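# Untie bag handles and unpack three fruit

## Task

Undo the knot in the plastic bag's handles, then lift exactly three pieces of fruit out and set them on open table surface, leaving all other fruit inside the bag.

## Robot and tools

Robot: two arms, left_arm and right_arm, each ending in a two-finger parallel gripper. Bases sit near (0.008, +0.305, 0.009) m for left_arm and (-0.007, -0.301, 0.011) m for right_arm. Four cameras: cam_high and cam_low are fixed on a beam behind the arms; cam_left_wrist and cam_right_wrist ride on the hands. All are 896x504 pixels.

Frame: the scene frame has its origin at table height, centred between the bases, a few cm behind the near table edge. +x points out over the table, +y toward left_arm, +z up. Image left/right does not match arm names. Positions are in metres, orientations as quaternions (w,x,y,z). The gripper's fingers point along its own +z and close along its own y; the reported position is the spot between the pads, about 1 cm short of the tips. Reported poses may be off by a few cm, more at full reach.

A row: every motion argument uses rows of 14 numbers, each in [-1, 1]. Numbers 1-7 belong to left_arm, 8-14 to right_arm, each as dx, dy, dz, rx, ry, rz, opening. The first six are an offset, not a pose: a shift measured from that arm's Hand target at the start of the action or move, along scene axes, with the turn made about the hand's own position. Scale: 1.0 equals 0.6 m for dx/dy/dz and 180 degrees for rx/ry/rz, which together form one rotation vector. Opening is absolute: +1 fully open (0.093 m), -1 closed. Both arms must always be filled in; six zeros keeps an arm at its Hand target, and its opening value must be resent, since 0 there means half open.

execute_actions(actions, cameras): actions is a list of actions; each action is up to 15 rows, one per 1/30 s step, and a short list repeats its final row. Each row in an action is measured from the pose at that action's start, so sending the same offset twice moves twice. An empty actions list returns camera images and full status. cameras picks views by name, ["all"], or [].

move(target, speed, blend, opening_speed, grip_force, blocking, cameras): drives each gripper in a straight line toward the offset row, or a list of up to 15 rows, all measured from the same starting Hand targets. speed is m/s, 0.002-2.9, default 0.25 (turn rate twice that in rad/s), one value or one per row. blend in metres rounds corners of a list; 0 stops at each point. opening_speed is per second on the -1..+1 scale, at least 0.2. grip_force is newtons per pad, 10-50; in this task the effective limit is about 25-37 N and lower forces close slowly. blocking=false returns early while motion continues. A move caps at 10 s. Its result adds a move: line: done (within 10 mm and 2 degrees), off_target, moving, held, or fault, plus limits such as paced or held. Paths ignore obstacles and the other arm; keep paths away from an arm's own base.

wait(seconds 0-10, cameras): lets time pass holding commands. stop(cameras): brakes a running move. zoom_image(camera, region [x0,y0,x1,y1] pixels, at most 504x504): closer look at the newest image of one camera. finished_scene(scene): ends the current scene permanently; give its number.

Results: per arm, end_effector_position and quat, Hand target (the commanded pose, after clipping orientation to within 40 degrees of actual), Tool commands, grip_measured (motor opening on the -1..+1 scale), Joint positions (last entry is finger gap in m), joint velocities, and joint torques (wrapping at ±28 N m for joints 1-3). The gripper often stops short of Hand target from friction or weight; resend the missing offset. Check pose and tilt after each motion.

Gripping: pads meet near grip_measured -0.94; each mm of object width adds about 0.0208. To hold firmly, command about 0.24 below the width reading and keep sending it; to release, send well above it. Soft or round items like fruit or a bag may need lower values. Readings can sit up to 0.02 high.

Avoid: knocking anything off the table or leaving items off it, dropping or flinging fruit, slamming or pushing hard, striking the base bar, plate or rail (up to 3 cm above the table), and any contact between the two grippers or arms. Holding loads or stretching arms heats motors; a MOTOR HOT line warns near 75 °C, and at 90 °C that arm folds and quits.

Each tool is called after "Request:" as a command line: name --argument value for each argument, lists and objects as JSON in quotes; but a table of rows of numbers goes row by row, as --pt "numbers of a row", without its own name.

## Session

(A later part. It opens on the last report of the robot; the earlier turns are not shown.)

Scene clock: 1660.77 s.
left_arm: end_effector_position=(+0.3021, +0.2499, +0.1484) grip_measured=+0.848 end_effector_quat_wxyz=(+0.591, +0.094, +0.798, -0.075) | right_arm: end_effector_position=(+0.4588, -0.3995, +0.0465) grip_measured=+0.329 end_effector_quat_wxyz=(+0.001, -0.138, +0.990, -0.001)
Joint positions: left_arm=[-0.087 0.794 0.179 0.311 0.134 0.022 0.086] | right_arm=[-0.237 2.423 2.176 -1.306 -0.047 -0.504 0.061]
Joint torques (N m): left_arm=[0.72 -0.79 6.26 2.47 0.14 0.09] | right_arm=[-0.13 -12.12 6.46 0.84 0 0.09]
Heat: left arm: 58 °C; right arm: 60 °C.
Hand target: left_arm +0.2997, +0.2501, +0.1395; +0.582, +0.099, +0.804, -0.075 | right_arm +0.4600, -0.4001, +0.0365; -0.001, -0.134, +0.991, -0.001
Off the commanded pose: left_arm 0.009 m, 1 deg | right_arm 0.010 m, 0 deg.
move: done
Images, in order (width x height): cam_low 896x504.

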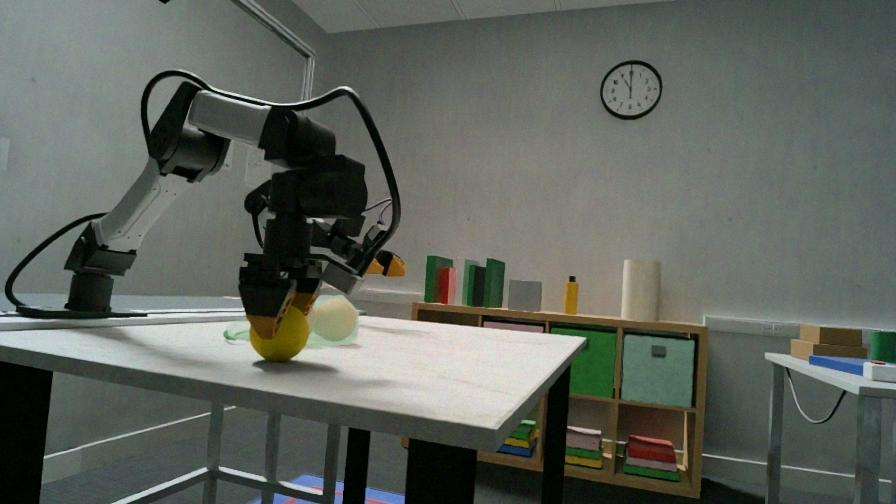

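Request:
move --pt "0 0 0 0 0 0 0.85 0 0 -0.009 0 0 0 0.2" --pt "0 0 0 0 0 0 0.85 0 0 -0.009 0 0 0 0.9" --pt "0 0 0 0 0 0 0.85 0 0 0.17 0 0 0 0.9" --speed '[0.02,0.05,0.08]' --opening_speed 0.4 --cameras '["cam_low","cam_right_wrist","cam_high"]'

Request:
wait --seconds 0.5 --cameras '["cam_low","cam_right_wrist","cam_high"]'

Scene clock: 1671.97 s.
left_arm: end_effector_position=(+0.3021, +0.2499, +0.1484) grip_measured=+0.848 end_effector_quat_wxyz=(+0.591, +0.094, +0.798, -0.075) | right_arm: end_effector_position=(+0.4605, -0.3965, +0.1143) grip_measured=+0.899 end_effector_quat_wxyz=(+0.014, -0.138, +0.990, -0.006)
Joint positions: left_arm=[-0.087 0.794 0.179 0.311 0.134 0.022 0.086] | right_arm=[-0.237 2.439 2.476 -1.563 -0.047 -0.504 0.088]
Joint torques (N m): left_arm=[0.72 -0.8 6.24 2.47 0.14 0.08] | right_arm=[-0.96 -16.72 10.56 0.41 -0.03 0.02]
Heat: left arm: 58 °C; right arm: 58 °C.
Hand target: left_arm +0.2997, +0.2501, +0.1395; +0.582, +0.099, +0.804, -0.075 | right_arm +0.4599, -0.4001, +0.1383; -0.001, -0.134, +0.991, -0.001
Off the commanded pose: left_arm 0.009 m, 1 deg | right_arm 0.024 m, 2 deg.
joint sent to its limit (right arm) — joint 4 (wrist pitch), lower limit. The joint targets are off in orientation, not in position.
move: off_target (right_arm); target 2's new opening was sent with right_arm's hand 0.014 m and 0 deg from that target
camera_calibration:
cam_right_wrist: T_world_to_cam=[[0.281984, -0.959291, 0.0156857, -0.512213], [-0.887368, -0.254556, 0.384421, 0.303558], [-0.364779, -0.12232, -0.923024, 0.310878], [0, 0, 0, 1]] pos_world=[0.527205, -0.376062, 0.178288]
Images, in order (width x height): cam_high 896x504, cam_low 896x504, cam_right_wrist 896x504.

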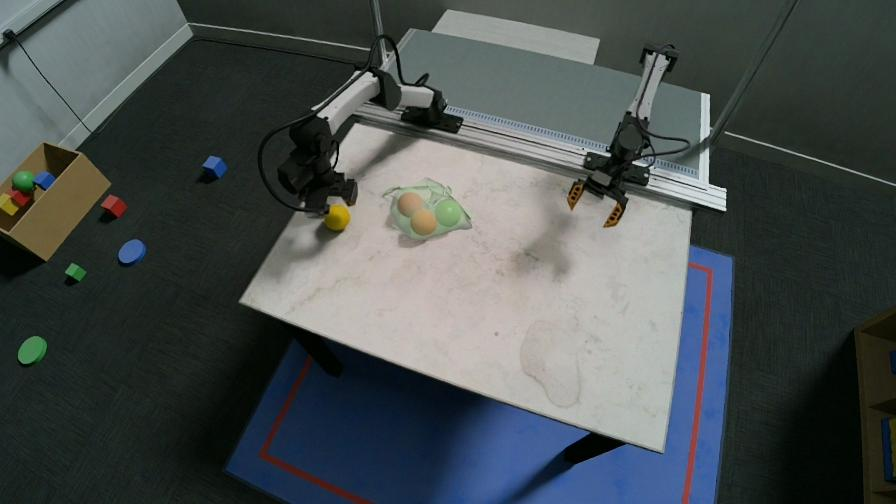

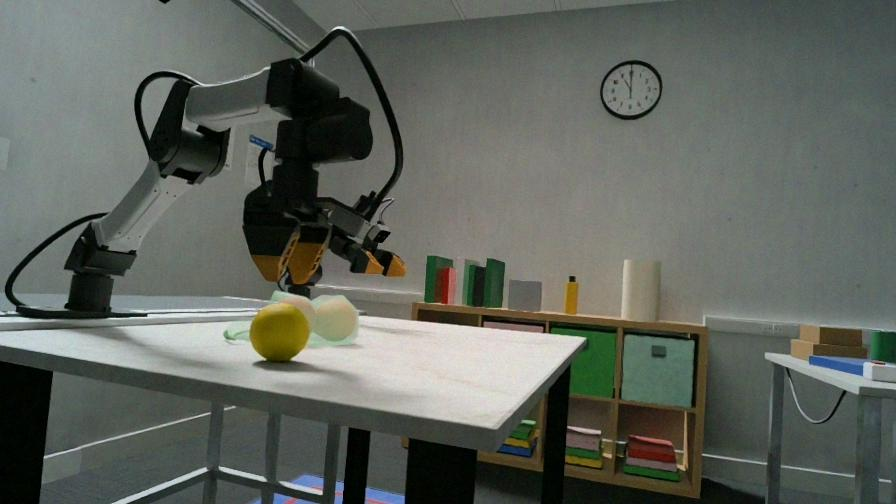

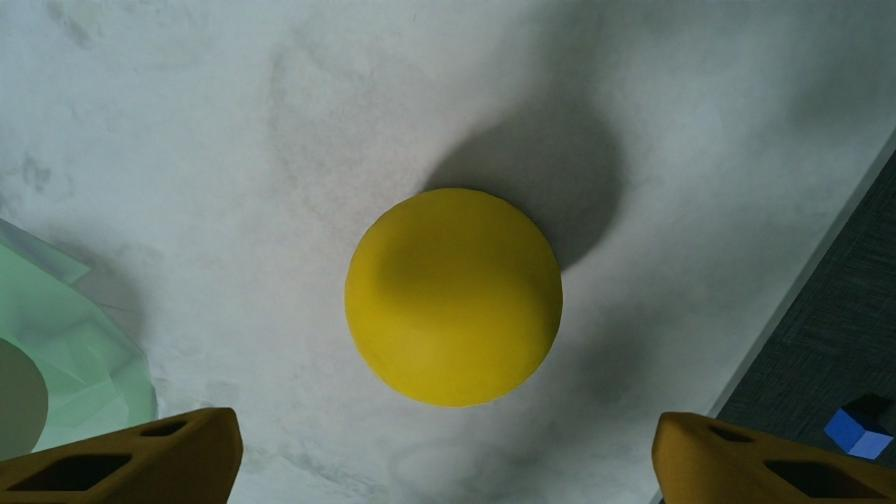

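Scene clock: 1672.47 s.
left_arm: end_effector_position=(+0.3021, +0.2499, +0.1484) grip_measured=+0.848 end_effector_quat_wxyz=(+0.591, +0.094, +0.798, -0.075) | right_arm: end_effector_position=(+0.4604, -0.3965, +0.1143) grip_measured=+0.899 end_effector_quat_wxyz=(+0.014, -0.138, +0.990, -0.006)
Joint positions: left_arm=[-0.087 0.794 0.179 0.311 0.134 0.022 0.086] | right_arm=[-0.237 2.439 2.476 -1.563 -0.047 -0.504 0.088]
Joint torques (N m): left_arm=[0.72 -0.81 6.28 2.47 0.15 0.08] | right_arm=[-0.88 -16.81 10.51 0.39 -0.05 -0.02]
Heat: left arm: 58 °C; right arm: 58 °C.
Hand target: left_arm +0.2997, +0.2501, +0.1395; +0.582, +0.099, +0.804, -0.075 | right_arm +0.4599, -0.4001, +0.1383; -0.001, -0.134, +0.991, -0.001
Tool commands: left_gripper/opening=+0.85 right_gripper/opening=+0.9
Off the commanded pose: left_arm 0.009 m, 1 deg | right_arm 0.024 m, 2 deg.
wait: 0.50 s; at rest by 0.17 s
camera_calibration:
cam_right_wrist: T_world_to_cam=[[0.281962, -0.959301, 0.015471, -0.512167], [-0.887216, -0.25457, 0.384762, 0.303412], [-0.365164, -0.122214, -0.922886, 0.311096], [0, 0, 0, 1]] pos_world=[0.527205, -0.376062, 0.178289]
Images, in order (width x height): cam_high 896x504, cam_low 896x504, cam_right_wrist 896x504.

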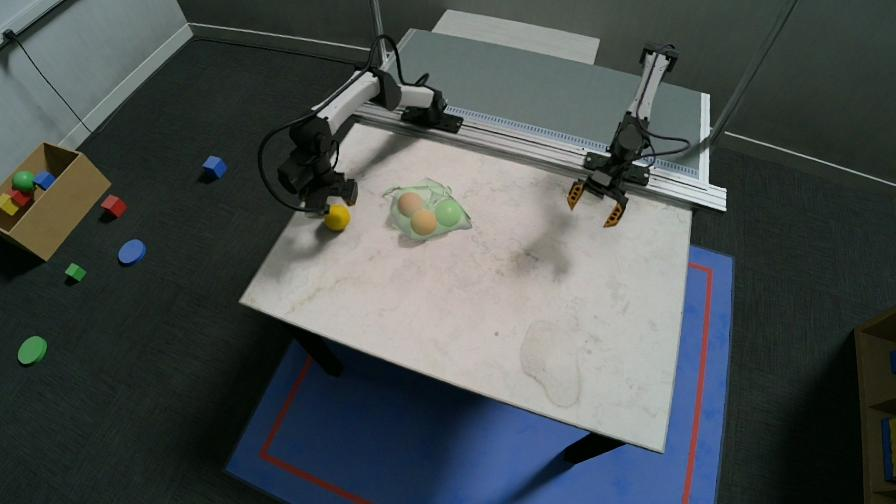

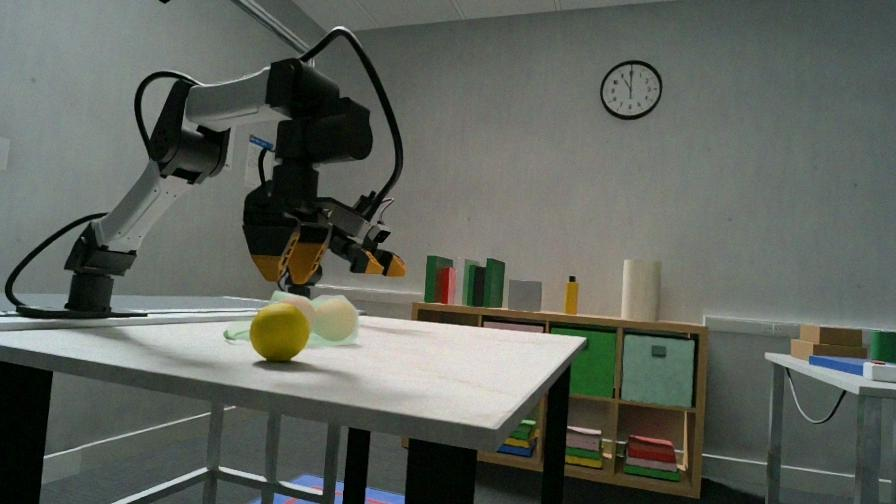

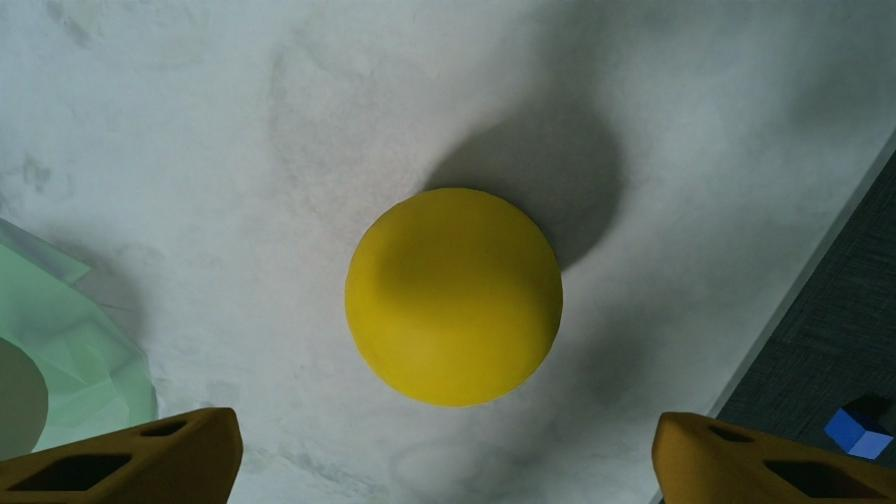

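Request:
move --pt "0 0 0 0 0 0 0.85 -0.05 0.05 0.12 0 0 0 0.5" --pt "0 0 0 0 0 0 0.85 -0.217 0.45 0.11 0 0 -0.5 -0.3" --speed 0.2 --blend '[0.03,0]' --cameras '["cam_low","cam_right_wrist","cam_high"]'

Request:
zoom_image --camera "cam_right_wrist" --region '[100, 0, 604, 400]'

Request:
zoom_image --camera "cam_low" --region '[200, 250, 400, 370]'

Scene clock: 1720.53 s.
left_arm: end_effector_position=(+0.3021, +0.2499, +0.1484) grip_measured=+0.848 end_effector_quat_wxyz=(+0.591, +0.094, +0.798, -0.075) | right_arm: end_effector_position=(+0.3371, -0.1246, +0.1928) grip_measured=-0.299 end_effector_quat_wxyz=(+0.003, +0.603, +0.797, +0.025)
Joint positions: left_arm=[-0.087 0.794 0.179 0.311 0.134 0.022 0.086] | right_arm=[0.432 1.95 2.035 -1.566 -0.046 1.738 0.031]
Joint torques (N m): left_arm=[0.76 -0.8 6.28 2.49 0.14 0.08] | right_arm=[-0.05 -13.18 6.65 0.4 0.23 0.09]
Heat: left arm: 59 °C; right arm: 61 °C.
Hand target: left_arm +0.2997, +0.2501, +0.1394; +0.582, +0.099, +0.804, -0.075 | right_arm +0.3297, -0.1301, +0.2043; -0.001, +0.606, +0.795, +0.000
Off the commanded pose: left_arm 0.009 m, 1 deg | right_arm 0.015 m, 3 deg.
joint sent to its limit (right arm) — joint 4 (wrist pitch), lower limit. The joint targets are off in orientation, not in position.
move: off_target (right_arm); target 2's new opening was sent with right_arm's hand 0.015 m and 3 deg from that target
camera_calibration:
cam_right_wrist: T_world_to_cam=[[-0.958963, -0.279984, -0.0447095, 0.296904], [-0.271417, 0.860905, 0.430321, 0.155624], [-0.0819923, 0.424796, -0.901568, 0.340234], [0, 0, 0, 1]] pos_world=[0.354856, -0.195379, 0.25305]
Images, in order (width x height): cam_high 896x504, cam_low 896x504, cam_right_wrist 896x504.

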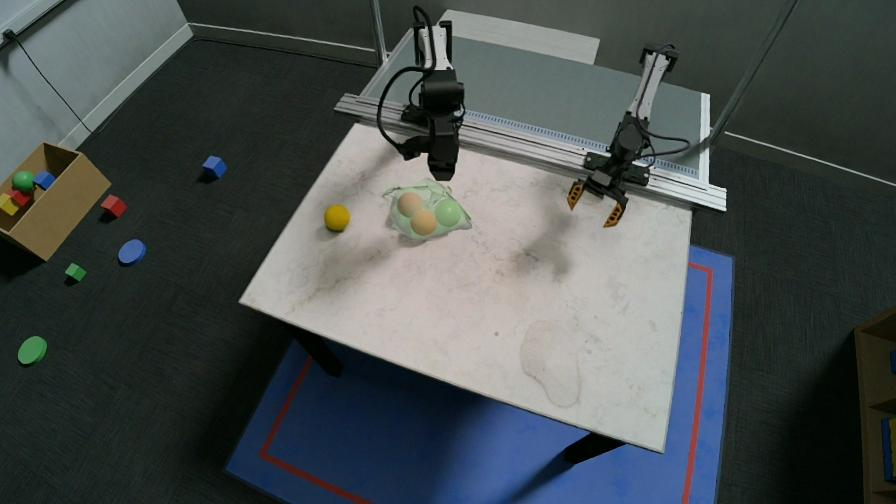

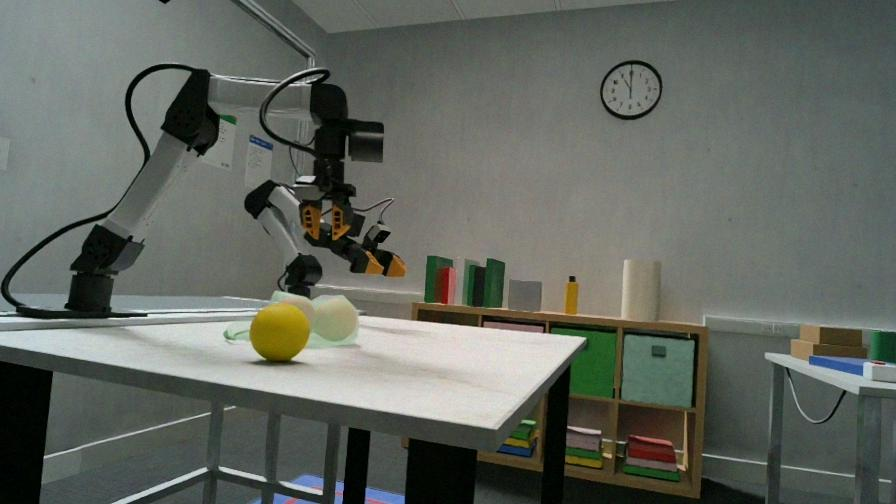

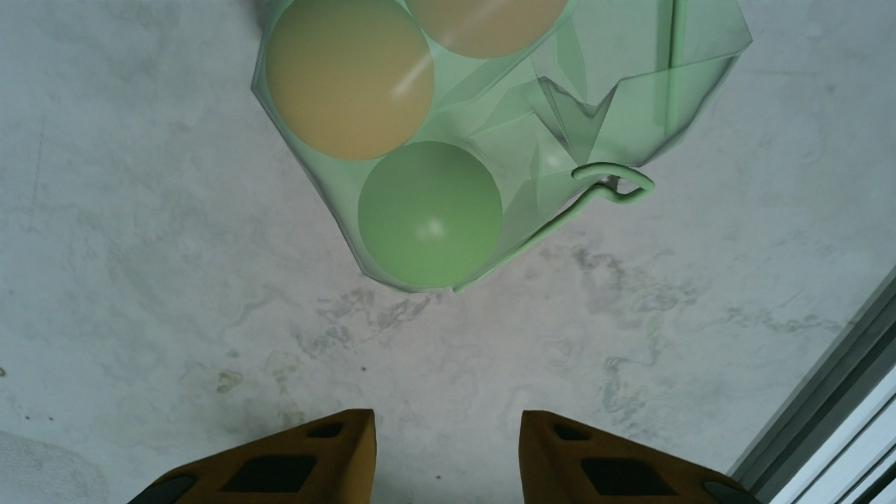

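Scaled by 1.000.

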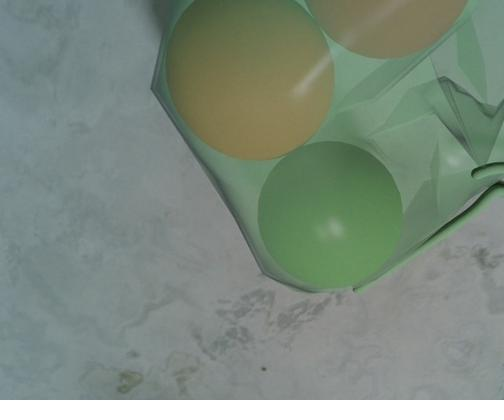

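Scaled by 2.520 from the camera's 896x504 image, which has a finer 1280x720 frame.

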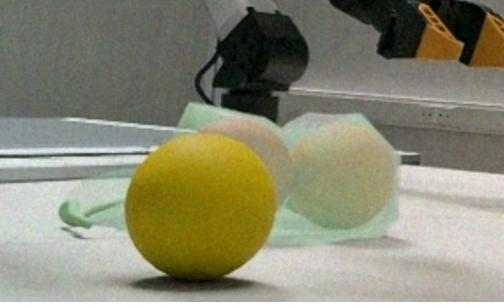

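Request:
move --target '[0,0,0,0,0,0,0.85,-0.02,-0.14,-0.01,0,0,0,-0.3]' --speed 0.2 --cameras '["cam_right_wrist"]'

Request:
zoom_image --camera "cam_right_wrist" --region '[340, 60, 780, 380]'

Scene clock: 1729.03 s.
left_arm: end_effector_position=(+0.3021, +0.2499, +0.1484) grip_measured=+0.848 end_effector_quat_wxyz=(+0.591, +0.094, +0.798, -0.075) | right_arm: end_effector_position=(+0.3259, -0.2099, +0.1903) grip_measured=-0.299 end_effector_quat_wxyz=(-0.006, +0.608, +0.794, -0.001)
Joint positions: left_arm=[-0.087 0.794 0.179 0.311 0.134 0.022 0.086] | right_arm=[0.218 1.832 1.853 -1.566 -0.044 1.533 0.031]
Joint torques (N m): left_arm=[0.77 -0.79 6.32 2.47 0.12 0.08] | right_arm=[-0.5 -11.84 6.45 0.31 0.14 -0.06]
Heat: left arm: 59 °C; right arm: 59 °C.
Hand target: left_arm +0.2997, +0.2501, +0.1394; +0.582, +0.099, +0.804, -0.075 | right_arm +0.3178, -0.2141, +0.1984; -0.001, +0.606, +0.795, +0.000
Off the commanded pose: left_arm 0.009 m, 1 deg | right_arm 0.012 m, 1 deg.
move: off_target (right_arm)
camera_calibration:
cam_right_wrist: T_world_to_cam=[[-0.962729, -0.270352, 0.00784977, 0.25537], [-0.242762, 0.876547, 0.415611, 0.223789], [-0.119242, 0.398215, -0.909509, 0.381358], [0, 0, 0, 1]] pos_world=[0.345654, -0.278984, 0.251835]
Images, in order (width x height): cam_right_wrist 896x504.

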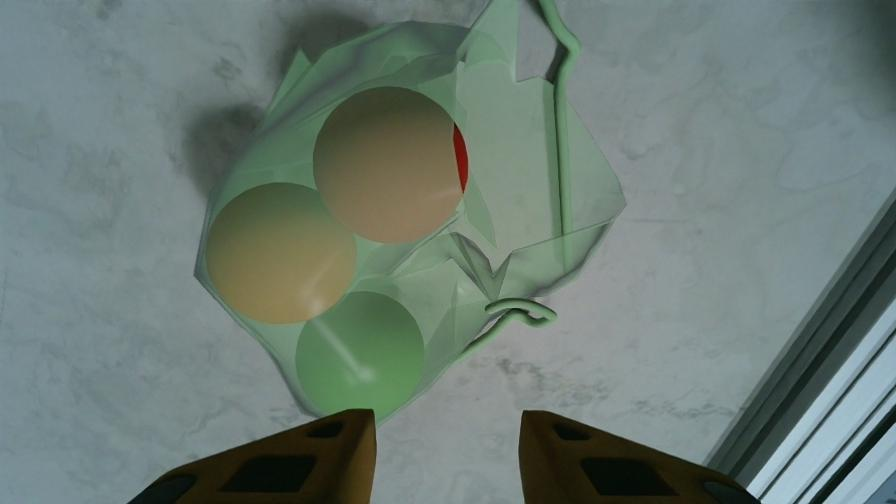

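Scaled by 1.145 from the camera's 896x504 image, which has a finer 1280x720 frame.

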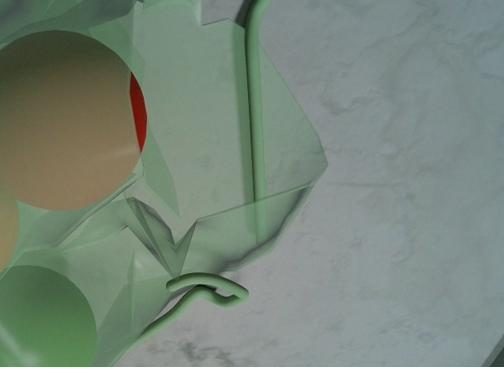

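Request:
zoom_image --camera "cam_right_wrist" --region '[400, 0, 640, 180]'

Request:
zoom_image --camera "cam_right_wrist" --region '[380, 160, 640, 340]'

Request:
zoom_image --camera "cam_right_wrist" --region '[180, 40, 640, 440]'

Scaled by 2.100 from the camera's 896x504 image, which has a finer 1280x720 frame.

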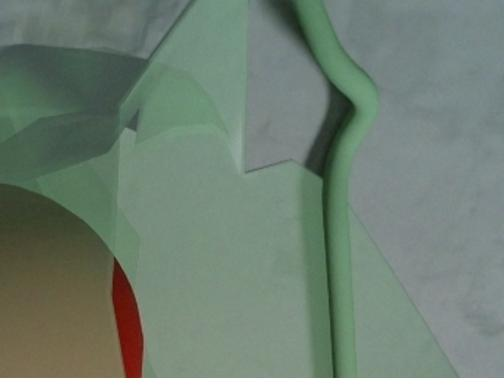

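Scaled by 1.938 from the camera's 896x504 image, which has a finer 1280x720 frame.

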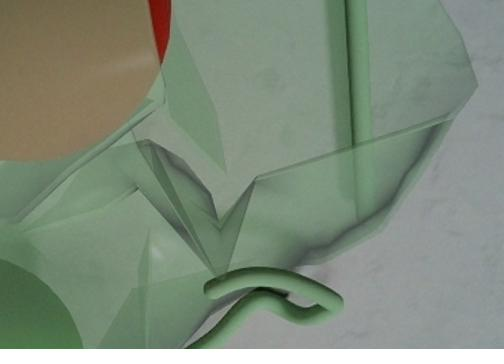

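Scaled by 1.096 from the camera's 896x504 image, which has a finer 1280x720 frame.

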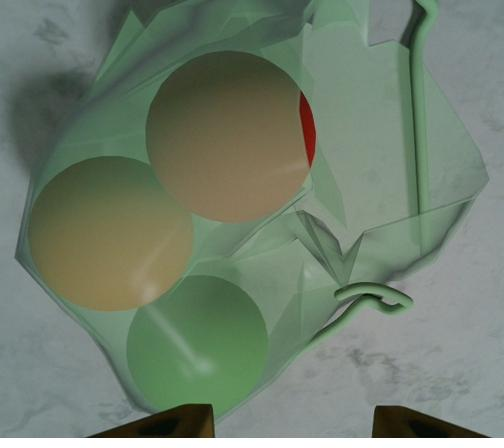

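Request:
move --target '[0,0,0,0,0,0,0.85,0.029,0.0685,-0.206,0,0,0,-0.35]' --speed 0.12 --cameras '["cam_right_wrist","cam_low"]'

Request:
zoom_image --camera "cam_right_wrist" --region '[240, 200, 680, 504]'

Scene clock: 1833.83 s.
left_arm: end_effector_position=(+0.3021, +0.2499, +0.1485) grip_measured=+0.848 end_effector_quat_wxyz=(+0.591, +0.094, +0.798, -0.075) | right_arm: end_effector_position=(+0.3362, -0.1715, +0.0817) grip_measured=-0.349 end_effector_quat_wxyz=(-0.002, +0.603, +0.797, +0.008)
Joint positions: left_arm=[-0.087 0.794 0.179 0.311 0.134 0.022 0.086] | right_arm=[0.326 1.886 1.497 -1.131 -0.044 1.631 0.028]
Joint torques (N m): left_arm=[0.81 -0.73 6.27 2.46 0.13 0.06] | right_arm=[0.12 -8.14 6.95 0.64 0.17 0.06]
Heat: left arm: 61 °C; right arm: 54 °C.
Hand target: left_arm +0.2997, +0.2501, +0.1395; +0.582, +0.099, +0.804, -0.075 | right_arm +0.3351, -0.1730, +0.0747; -0.001, +0.606, +0.795, +0.000
Off the commanded pose: left_arm 0.009 m, 1 deg | right_arm 0.007 m, 1 deg.
move: done
camera_calibration:
cam_right_wrist: T_world_to_cam=[[-0.959758, -0.280593, -0.0114596, 0.275354], [-0.259351, 0.869972, 0.419387, 0.241901], [-0.107707, 0.405482, -0.907735, 0.265862], [0, 0, 0, 1]] pos_world=[0.355646, -0.240987, 0.143038]
Images, in order (width x height): cam_low 896x504, cam_right_wrist 896x504.

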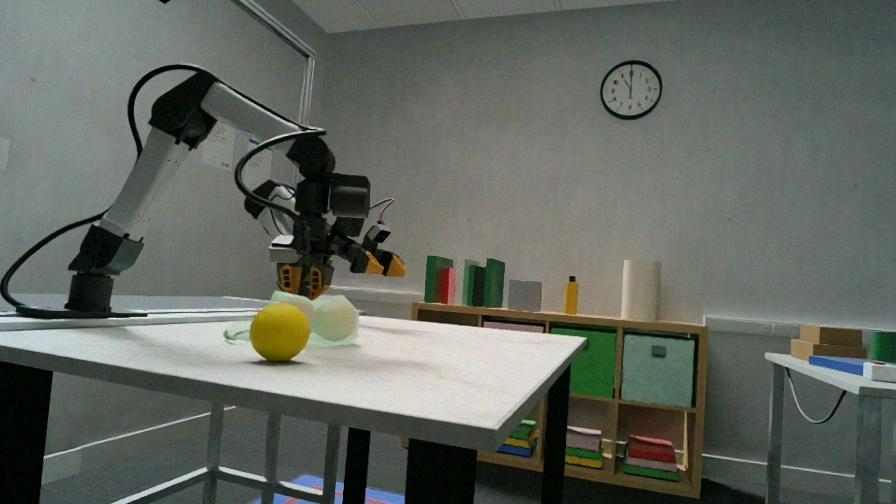

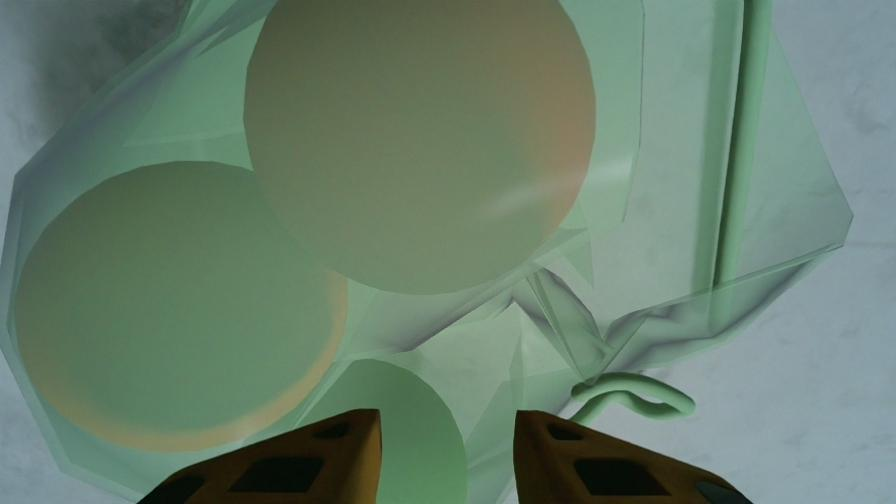

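Scaled by 1.145 from the camera's 896x504 image, which has a finer 1280x720 frame.

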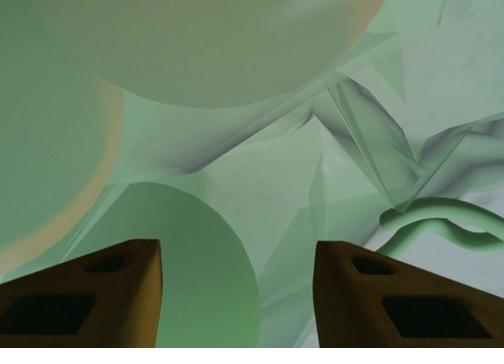

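Request:
move --target '[0,0,0,0,0,0,0.85,-0.005,0.002,-0.085,0,0,0,-0.35]' --speed 0.05 --cameras '["cam_right_wrist","cam_low"]'

Request:
zoom_image --camera "cam_right_wrist" --region '[240, 200, 680, 504]'

Scene clock: 1855.33 s.
left_arm: end_effector_position=(+0.3021, +0.2499, +0.1485) grip_measured=+0.848 end_effector_quat_wxyz=(+0.591, +0.094, +0.798, -0.075) | right_arm: end_effector_position=(+0.3350, -0.1699, +0.0327) grip_measured=-0.349 end_effector_quat_wxyz=(-0.001, +0.604, +0.797, +0.010)
Joint positions: left_arm=[-0.087 0.794 0.179 0.311 0.134 0.022 0.086] | right_arm=[0.335 1.93 1.357 -0.942 -0.044 1.641 0.028]
Joint torques (N m): left_arm=[0.7 -0.79 6.24 2.46 0.13 0.1] | right_arm=[0.03 -7.79 6.27 0.65 0.17 0.08]
Heat: left arm: 61 °C; right arm: 53 °C.
Hand target: left_arm +0.2997, +0.2501, +0.1395; +0.582, +0.099, +0.804, -0.075 | right_arm +0.3321, -0.1717, +0.0237; -0.001, +0.606, +0.796, +0.000
Off the commanded pose: left_arm 0.009 m, 1 deg | right_arm 0.010 m, 1 deg.
move: done
camera_calibration:
cam_right_wrist: T_world_to_cam=[[-0.959975, -0.279612, -0.0162738, 0.274416], [-0.260337, 0.869351, 0.420064, 0.260996], [-0.103308, 0.407488, -0.907348, 0.219439], [0, 0, 0, 1]] pos_world=[0.354049, -0.239585, 0.093938]
Images, in order (width x height): cam_low 896x504, cam_right_wrist 896x504.

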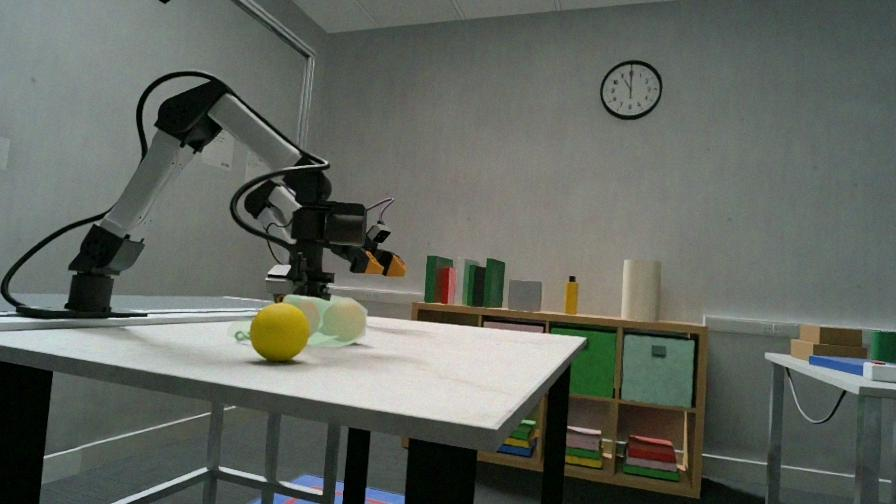

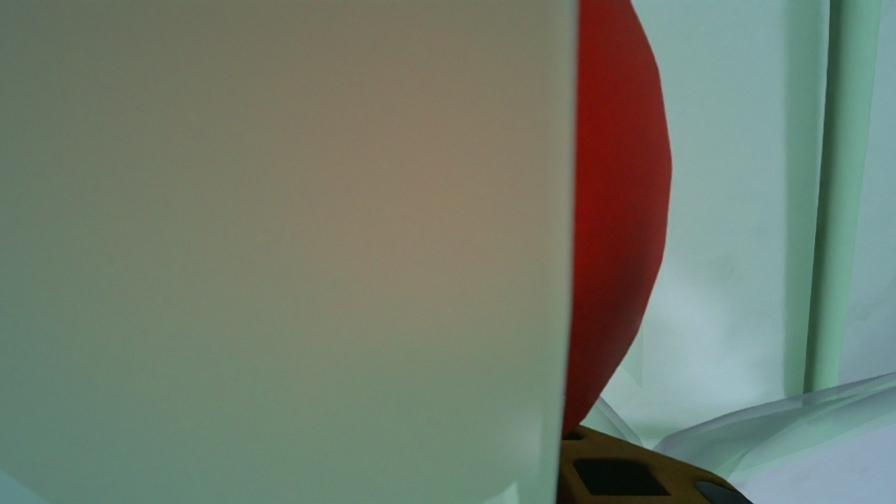

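Scaled by 1.145 from the camera's 896x504 image, which has a finer 1280x720 frame.

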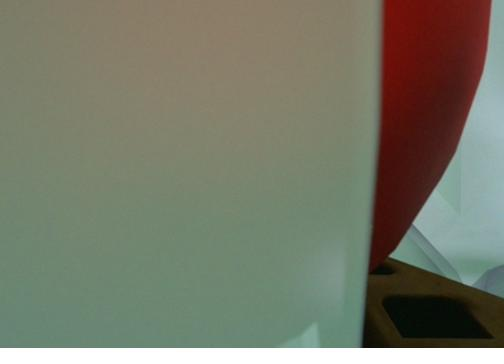

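Request:
move --pt "0 0 0 0 0 0 0.85 0 0 0 0 0 0 -1" --pt "0 0 0 0 0 0 0.85 0 0 0.08 0 0 0 -1" --speed 0.05 --opening_speed 1.0 --cameras '["cam_right_wrist","cam_low","cam_high"]'

Request:
zoom_image --camera "cam_high" --region '[370, 130, 510, 265]'

Scene clock: 1867.13 s.
left_arm: end_effector_position=(+0.3021, +0.2499, +0.1485) grip_measured=+0.848 end_effector_quat_wxyz=(+0.591, +0.094, +0.798, -0.075) | right_arm: end_effector_position=(+0.3269, -0.1722, +0.0521) grip_measured=-0.987 end_effector_quat_wxyz=(-0.016, +0.605, +0.796, -0.013)
Joint positions: left_arm=[-0.087 0.794 0.179 0.311 0.134 0.022 0.086] | right_arm=[0.335 1.926 1.432 -1.078 -0.044 1.642 0]
Joint torques (N m): left_arm=[0.73 -0.8 6.22 2.46 0.12 0.07] | right_arm=[-0.18 -12.78 10.73 0.14 0.15 0.04]
Heat: left arm: 61 °C; right arm: 53 °C.
Hand target: left_arm +0.2997, +0.2501, +0.1395; +0.582, +0.099, +0.804, -0.075 | right_arm +0.3321, -0.1717, +0.0718; -0.001, +0.606, +0.795, +0.000
Off the commanded pose: left_arm 0.009 m, 1 deg | right_arm 0.020 m, 2 deg.
move: off_target (right_arm)
camera_calibration:
cam_right_wrist: T_world_to_cam=[[-0.959939, -0.277234, 0.040724, 0.263794], [-0.235883, 0.877955, 0.416598, 0.246369], [-0.151249, 0.390302, -0.908178, 0.249865], [0, 0, 0, 1]] pos_world=[0.349132, -0.240691, 0.113543]
Images, in order (width x height): cam_high 896x504, cam_low 896x504, cam_right_wrist 896x504.

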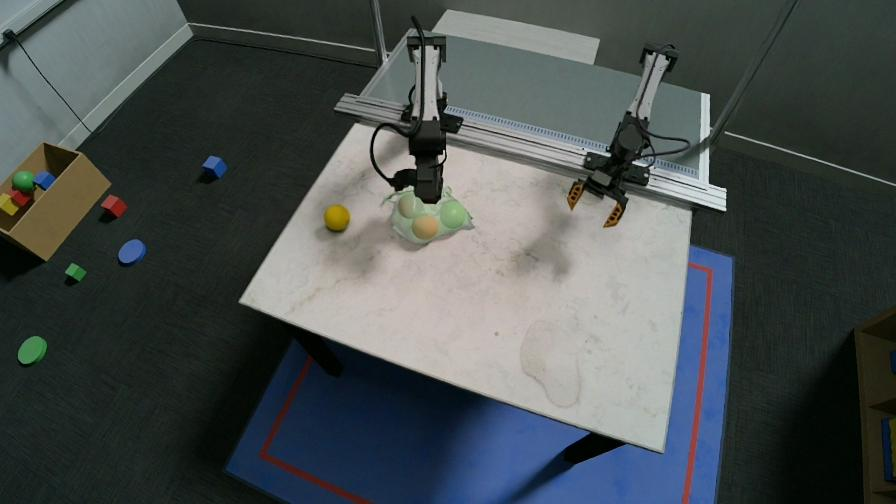

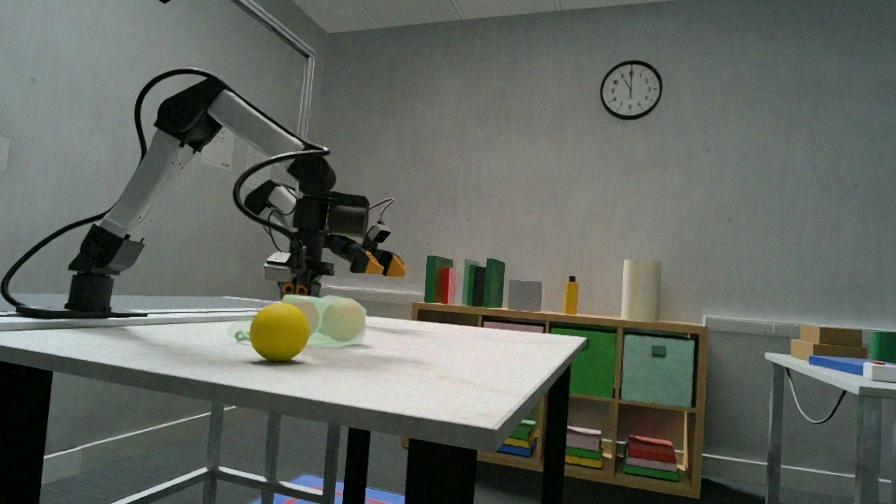

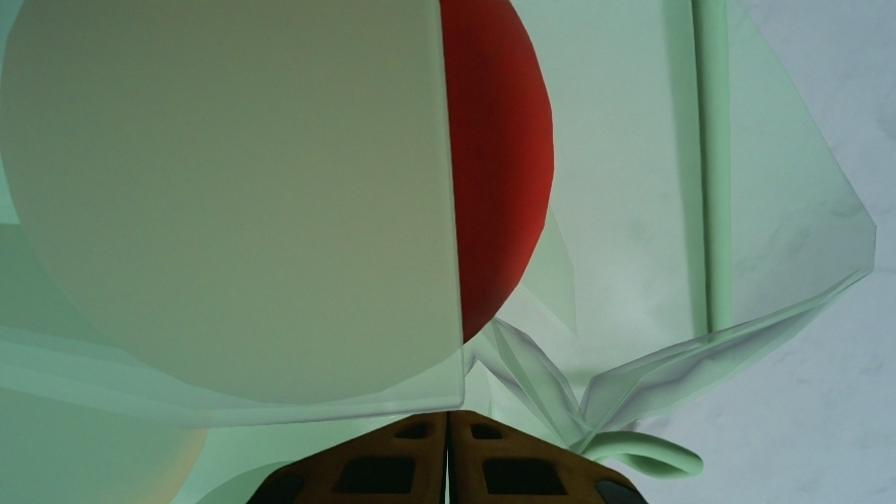

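Scaled by 3.600 from the camera's 896x504 image, which has a finer 1280x720 frame.

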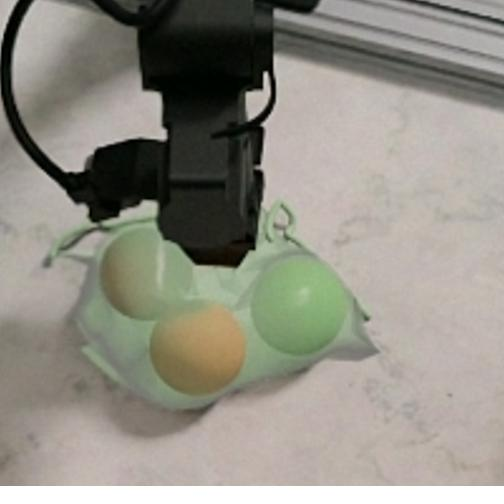

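Request:
move --target '[0,0,0,0,0,0,0.85,0.0,0.0,0.08,0,0,0,-1]' --speed 0.05 --cameras '["cam_right_wrist","cam_low","cam_high"]'

Request:
zoom_image --camera "cam_high" --region '[370, 130, 510, 265]'

Request:
zoom_image --camera "cam_low" --region '[200, 250, 400, 370]'

Scene clock: 1881.37 s.
left_arm: end_effector_position=(+0.3021, +0.2499, +0.1485) grip_measured=+0.848 end_effector_quat_wxyz=(+0.591, +0.094, +0.798, -0.075) | right_arm: end_effector_position=(+0.3291, -0.1698, +0.1001) grip_measured=-0.987 end_effector_quat_wxyz=(-0.016, +0.605, +0.796, -0.013)
Joint positions: left_arm=[-0.087 0.794 0.179 0.311 0.134 0.022 0.086] | right_arm=[0.335 1.9 1.589 -1.261 -0.044 1.642 0]
Joint torques (N m): left_arm=[0.66 -0.73 6.24 2.47 0.14 0.09] | right_arm=[-0.55 -12.53 11.04 0.06 0.12 -0.01]
Heat: left arm: 61 °C; right arm: 56 °C.
Hand target: left_arm +0.2997, +0.2501, +0.1395; +0.582, +0.099, +0.804, -0.075 | right_arm +0.3321, -0.1717, +0.1197; -0.001, +0.606, +0.795, +0.000
Off the commanded pose: left_arm 0.009 m, 1 deg | right_arm 0.020 m, 2 deg.
move: off_target (right_arm)
camera_calibration:
cam_right_wrist: T_world_to_cam=[[-0.959954, -0.277288, 0.0400073, 0.264629], [-0.236207, 0.877847, 0.416642, 0.224841], [-0.15065, 0.390507, -0.90819, 0.292679], [0, 0, 0, 1]] pos_world=[0.351233, -0.238291, 0.161543]
Images, in order (width x height): cam_high 896x504, cam_low 896x504, cam_right_wrist 896x504.

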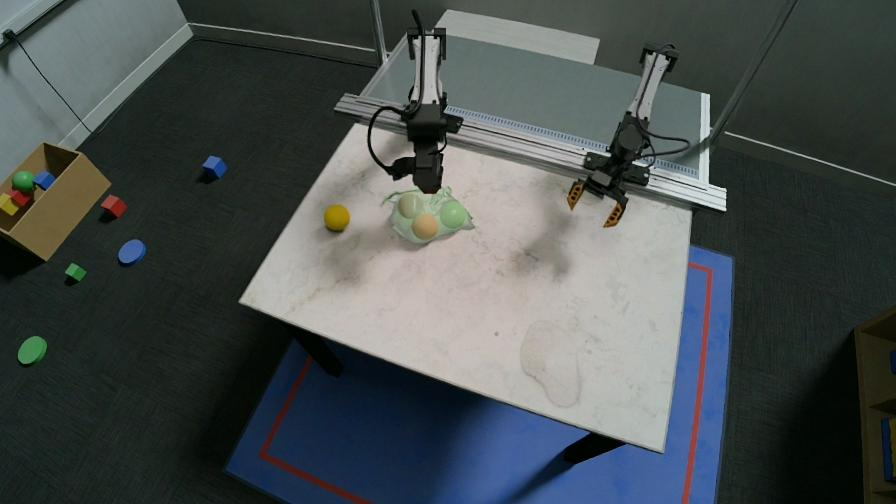

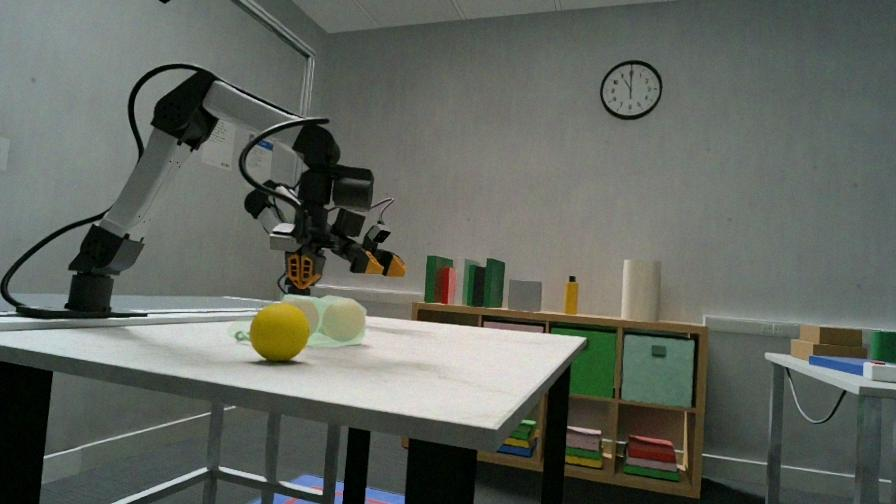

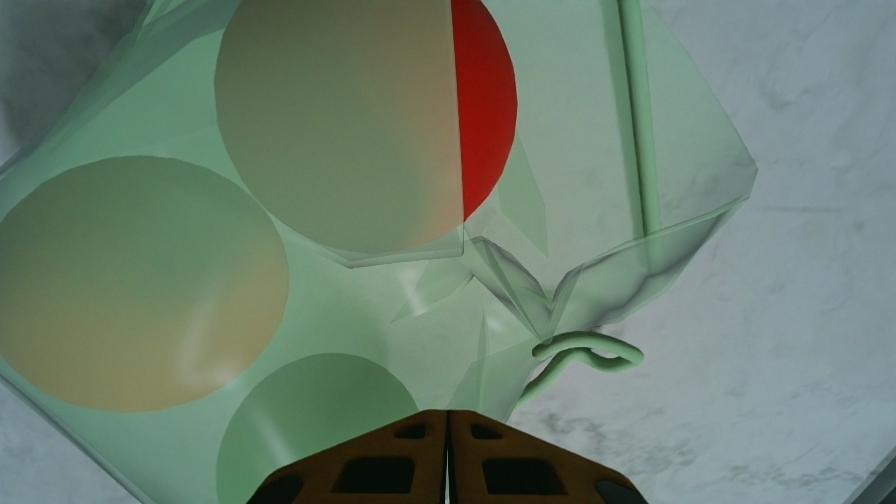

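Scaled by 3.600 from the camera's 896x504 image, which has a finer 1280x720 frame.

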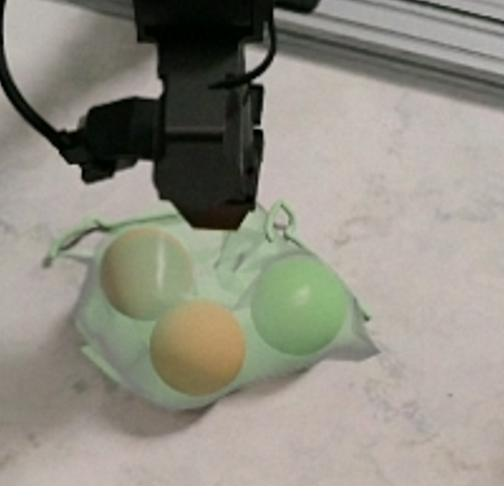

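Scaled by 2.520 from the camera's 896x504 image, which has a finer 1280x720 frame.

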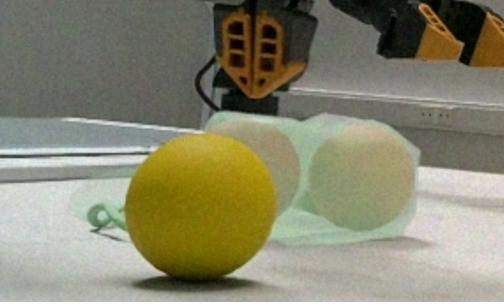

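Request:
move --pt "0 0 0 0 0 0 0.85 0.0 0.0 0.06 0 0 0 -1" --pt "0 0 0 0 0 0 0.85 -0.145 0.04 -0.02 0 0 0.503 -0.2" --speed 0.2 --blend '[0.02,0]' --cameras '["cam_right_wrist"]'

Scene clock: 1955.93 s.
left_arm: end_effector_position=(+0.3021, +0.2499, +0.1485) grip_measured=+0.848 end_effector_quat_wxyz=(+0.591, +0.094, +0.798, -0.075) | right_arm: end_effector_position=(+0.2459, -0.1463, +0.1030) grip_measured=-0.201 end_effector_quat_wxyz=(-0.016, -0.132, +0.991, +0.000)
Joint positions: left_arm=[-0.087 0.794 0.179 0.311 0.134 0.022 0.086] | right_arm=[0.513 1.639 1.281 -1.199 -0.036 0.255 0.036]
Joint torques (N m): left_arm=[0.72 -0.79 6.28 2.48 0.12 0.08] | right_arm=[0.09 -10.03 6.57 0.64 0.16 -0.09]
Heat: left arm: 62 °C; right arm: 60 °C.
Hand target: left_arm +0.2997, +0.2501, +0.1395; +0.582, +0.099, +0.804, -0.075 | right_arm +0.2451, -0.1478, +0.1078; -0.001, -0.139, +0.990, -0.001
Off the commanded pose: left_arm 0.009 m, 1 deg | right_arm 0.005 m, 2 deg.
move: done; blend cut to 0.0183 m at target 1
camera_calibration:
cam_right_wrist: T_world_to_cam=[[0.271269, -0.962493, -0.00453492, -0.207227], [-0.865345, -0.245946, 0.436678, 0.17163], [-0.421415, -0.114533, -0.899606, 0.265397], [0, 0, 0, 1]] pos_world=[0.316576, -0.126846, 0.162866]
Images, in order (width x height): cam_right_wrist 896x504.

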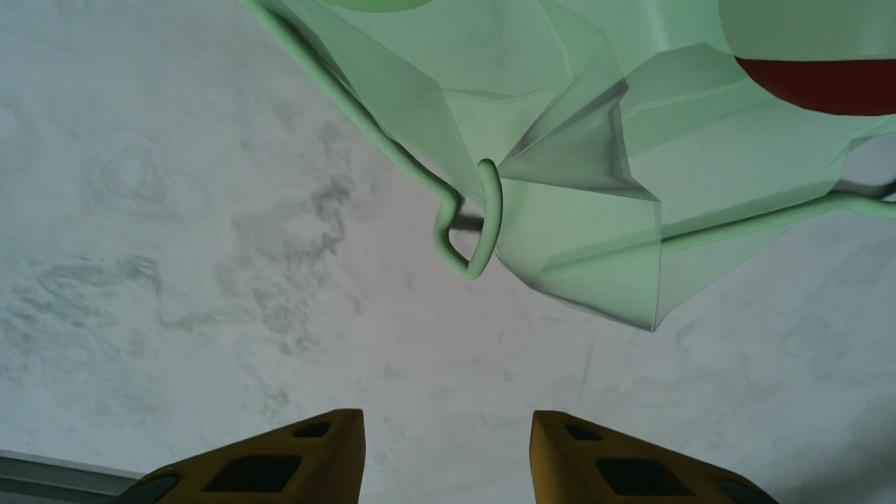

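Request:
move --pt "0 0 0 0 0 0 0.85 0.008 -0.011 -0.12 0 0 0 -0.2" --pt "0 0 0 0 0 0 0.85 0.008 -0.011 -0.163 0 0 0 -0.2" --speed '[0.12,0.05]' --cameras '["cam_right_wrist","cam_low"]'

Request:
zoom_image --camera "cam_low" --region '[200, 250, 400, 370]'

Scene clock: 1968.87 s.
left_arm: end_effector_position=(+0.3021, +0.2499, +0.1485) grip_measured=+0.848 end_effector_quat_wxyz=(+0.591, +0.094, +0.798, -0.075) | right_arm: end_effector_position=(+0.2511, -0.1487, +0.0169) grip_measured=-0.201 end_effector_quat_wxyz=(+0.004, -0.140, +0.990, +0.008)
Joint positions: left_arm=[-0.087 0.794 0.179 0.311 0.134 0.022 0.086] | right_arm=[0.504 1.723 1.016 -0.808 -0.036 0.233 0.036]
Joint torques (N m): left_arm=[0.76 -0.8 6.27 2.46 0.11 0.08] | right_arm=[-0.64 -6.04 6.11 0.79 0.13 -0.04]
Heat: left arm: 62 °C; right arm: 58 °C.
Hand target: left_arm +0.2997, +0.2501, +0.1395; +0.582, +0.099, +0.804, -0.075 | right_arm +0.2499, -0.1543, +0.0099; -0.001, -0.139, +0.990, -0.001
Off the commanded pose: left_arm 0.009 m, 1 deg | right_arm 0.009 m, 1 deg.
move: done
camera_calibration:
cam_right_wrist: T_world_to_cam=[[0.285411, -0.958298, -0.014348, -0.214111], [-0.877281, -0.267251, 0.398691, 0.213584], [-0.385899, -0.101204, -0.916973, 0.183246], [0, 0, 0, 1]] pos_world=[0.319197, -0.129557, 0.0798052]
Images, in order (width x height): cam_low 896x504, cam_right_wrist 896x504.

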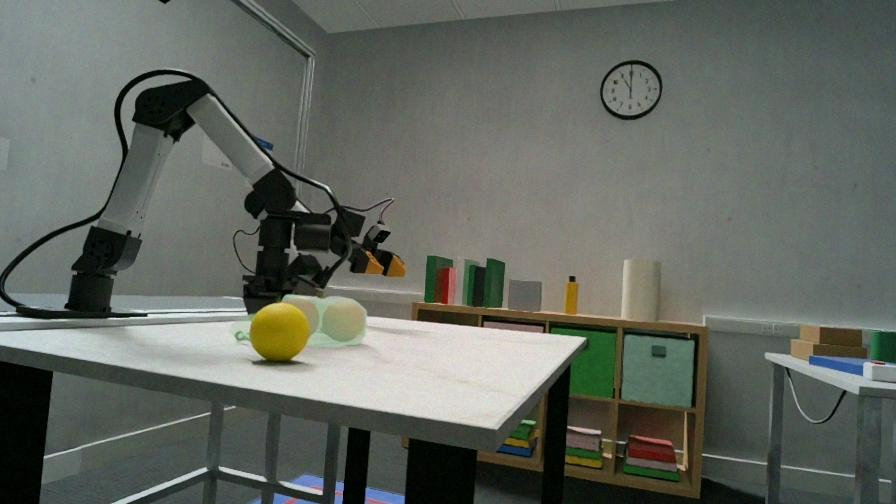

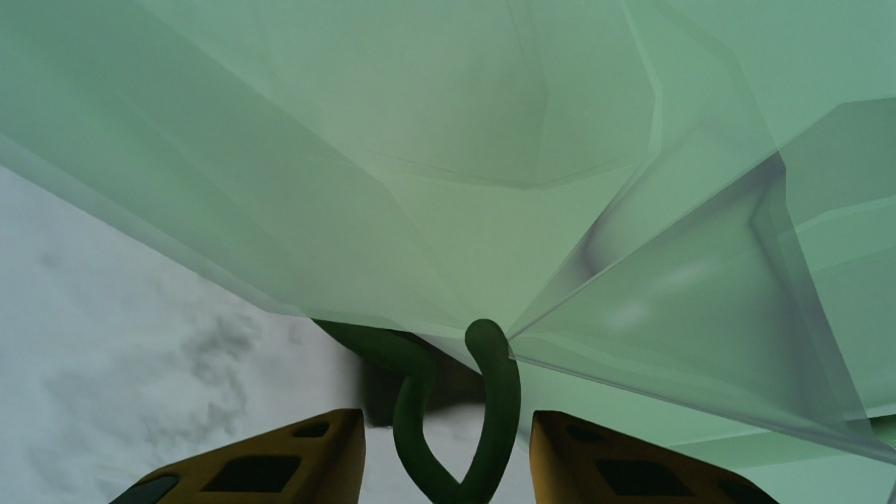

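Scaled by 2.520 from the camera's 896x504 image, which has a finer 1280x720 frame.

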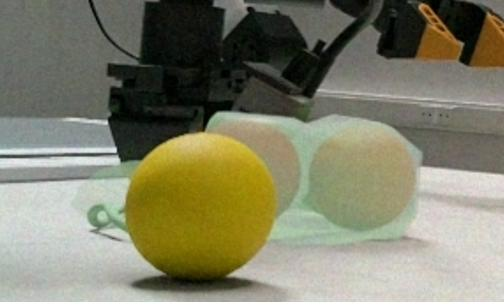

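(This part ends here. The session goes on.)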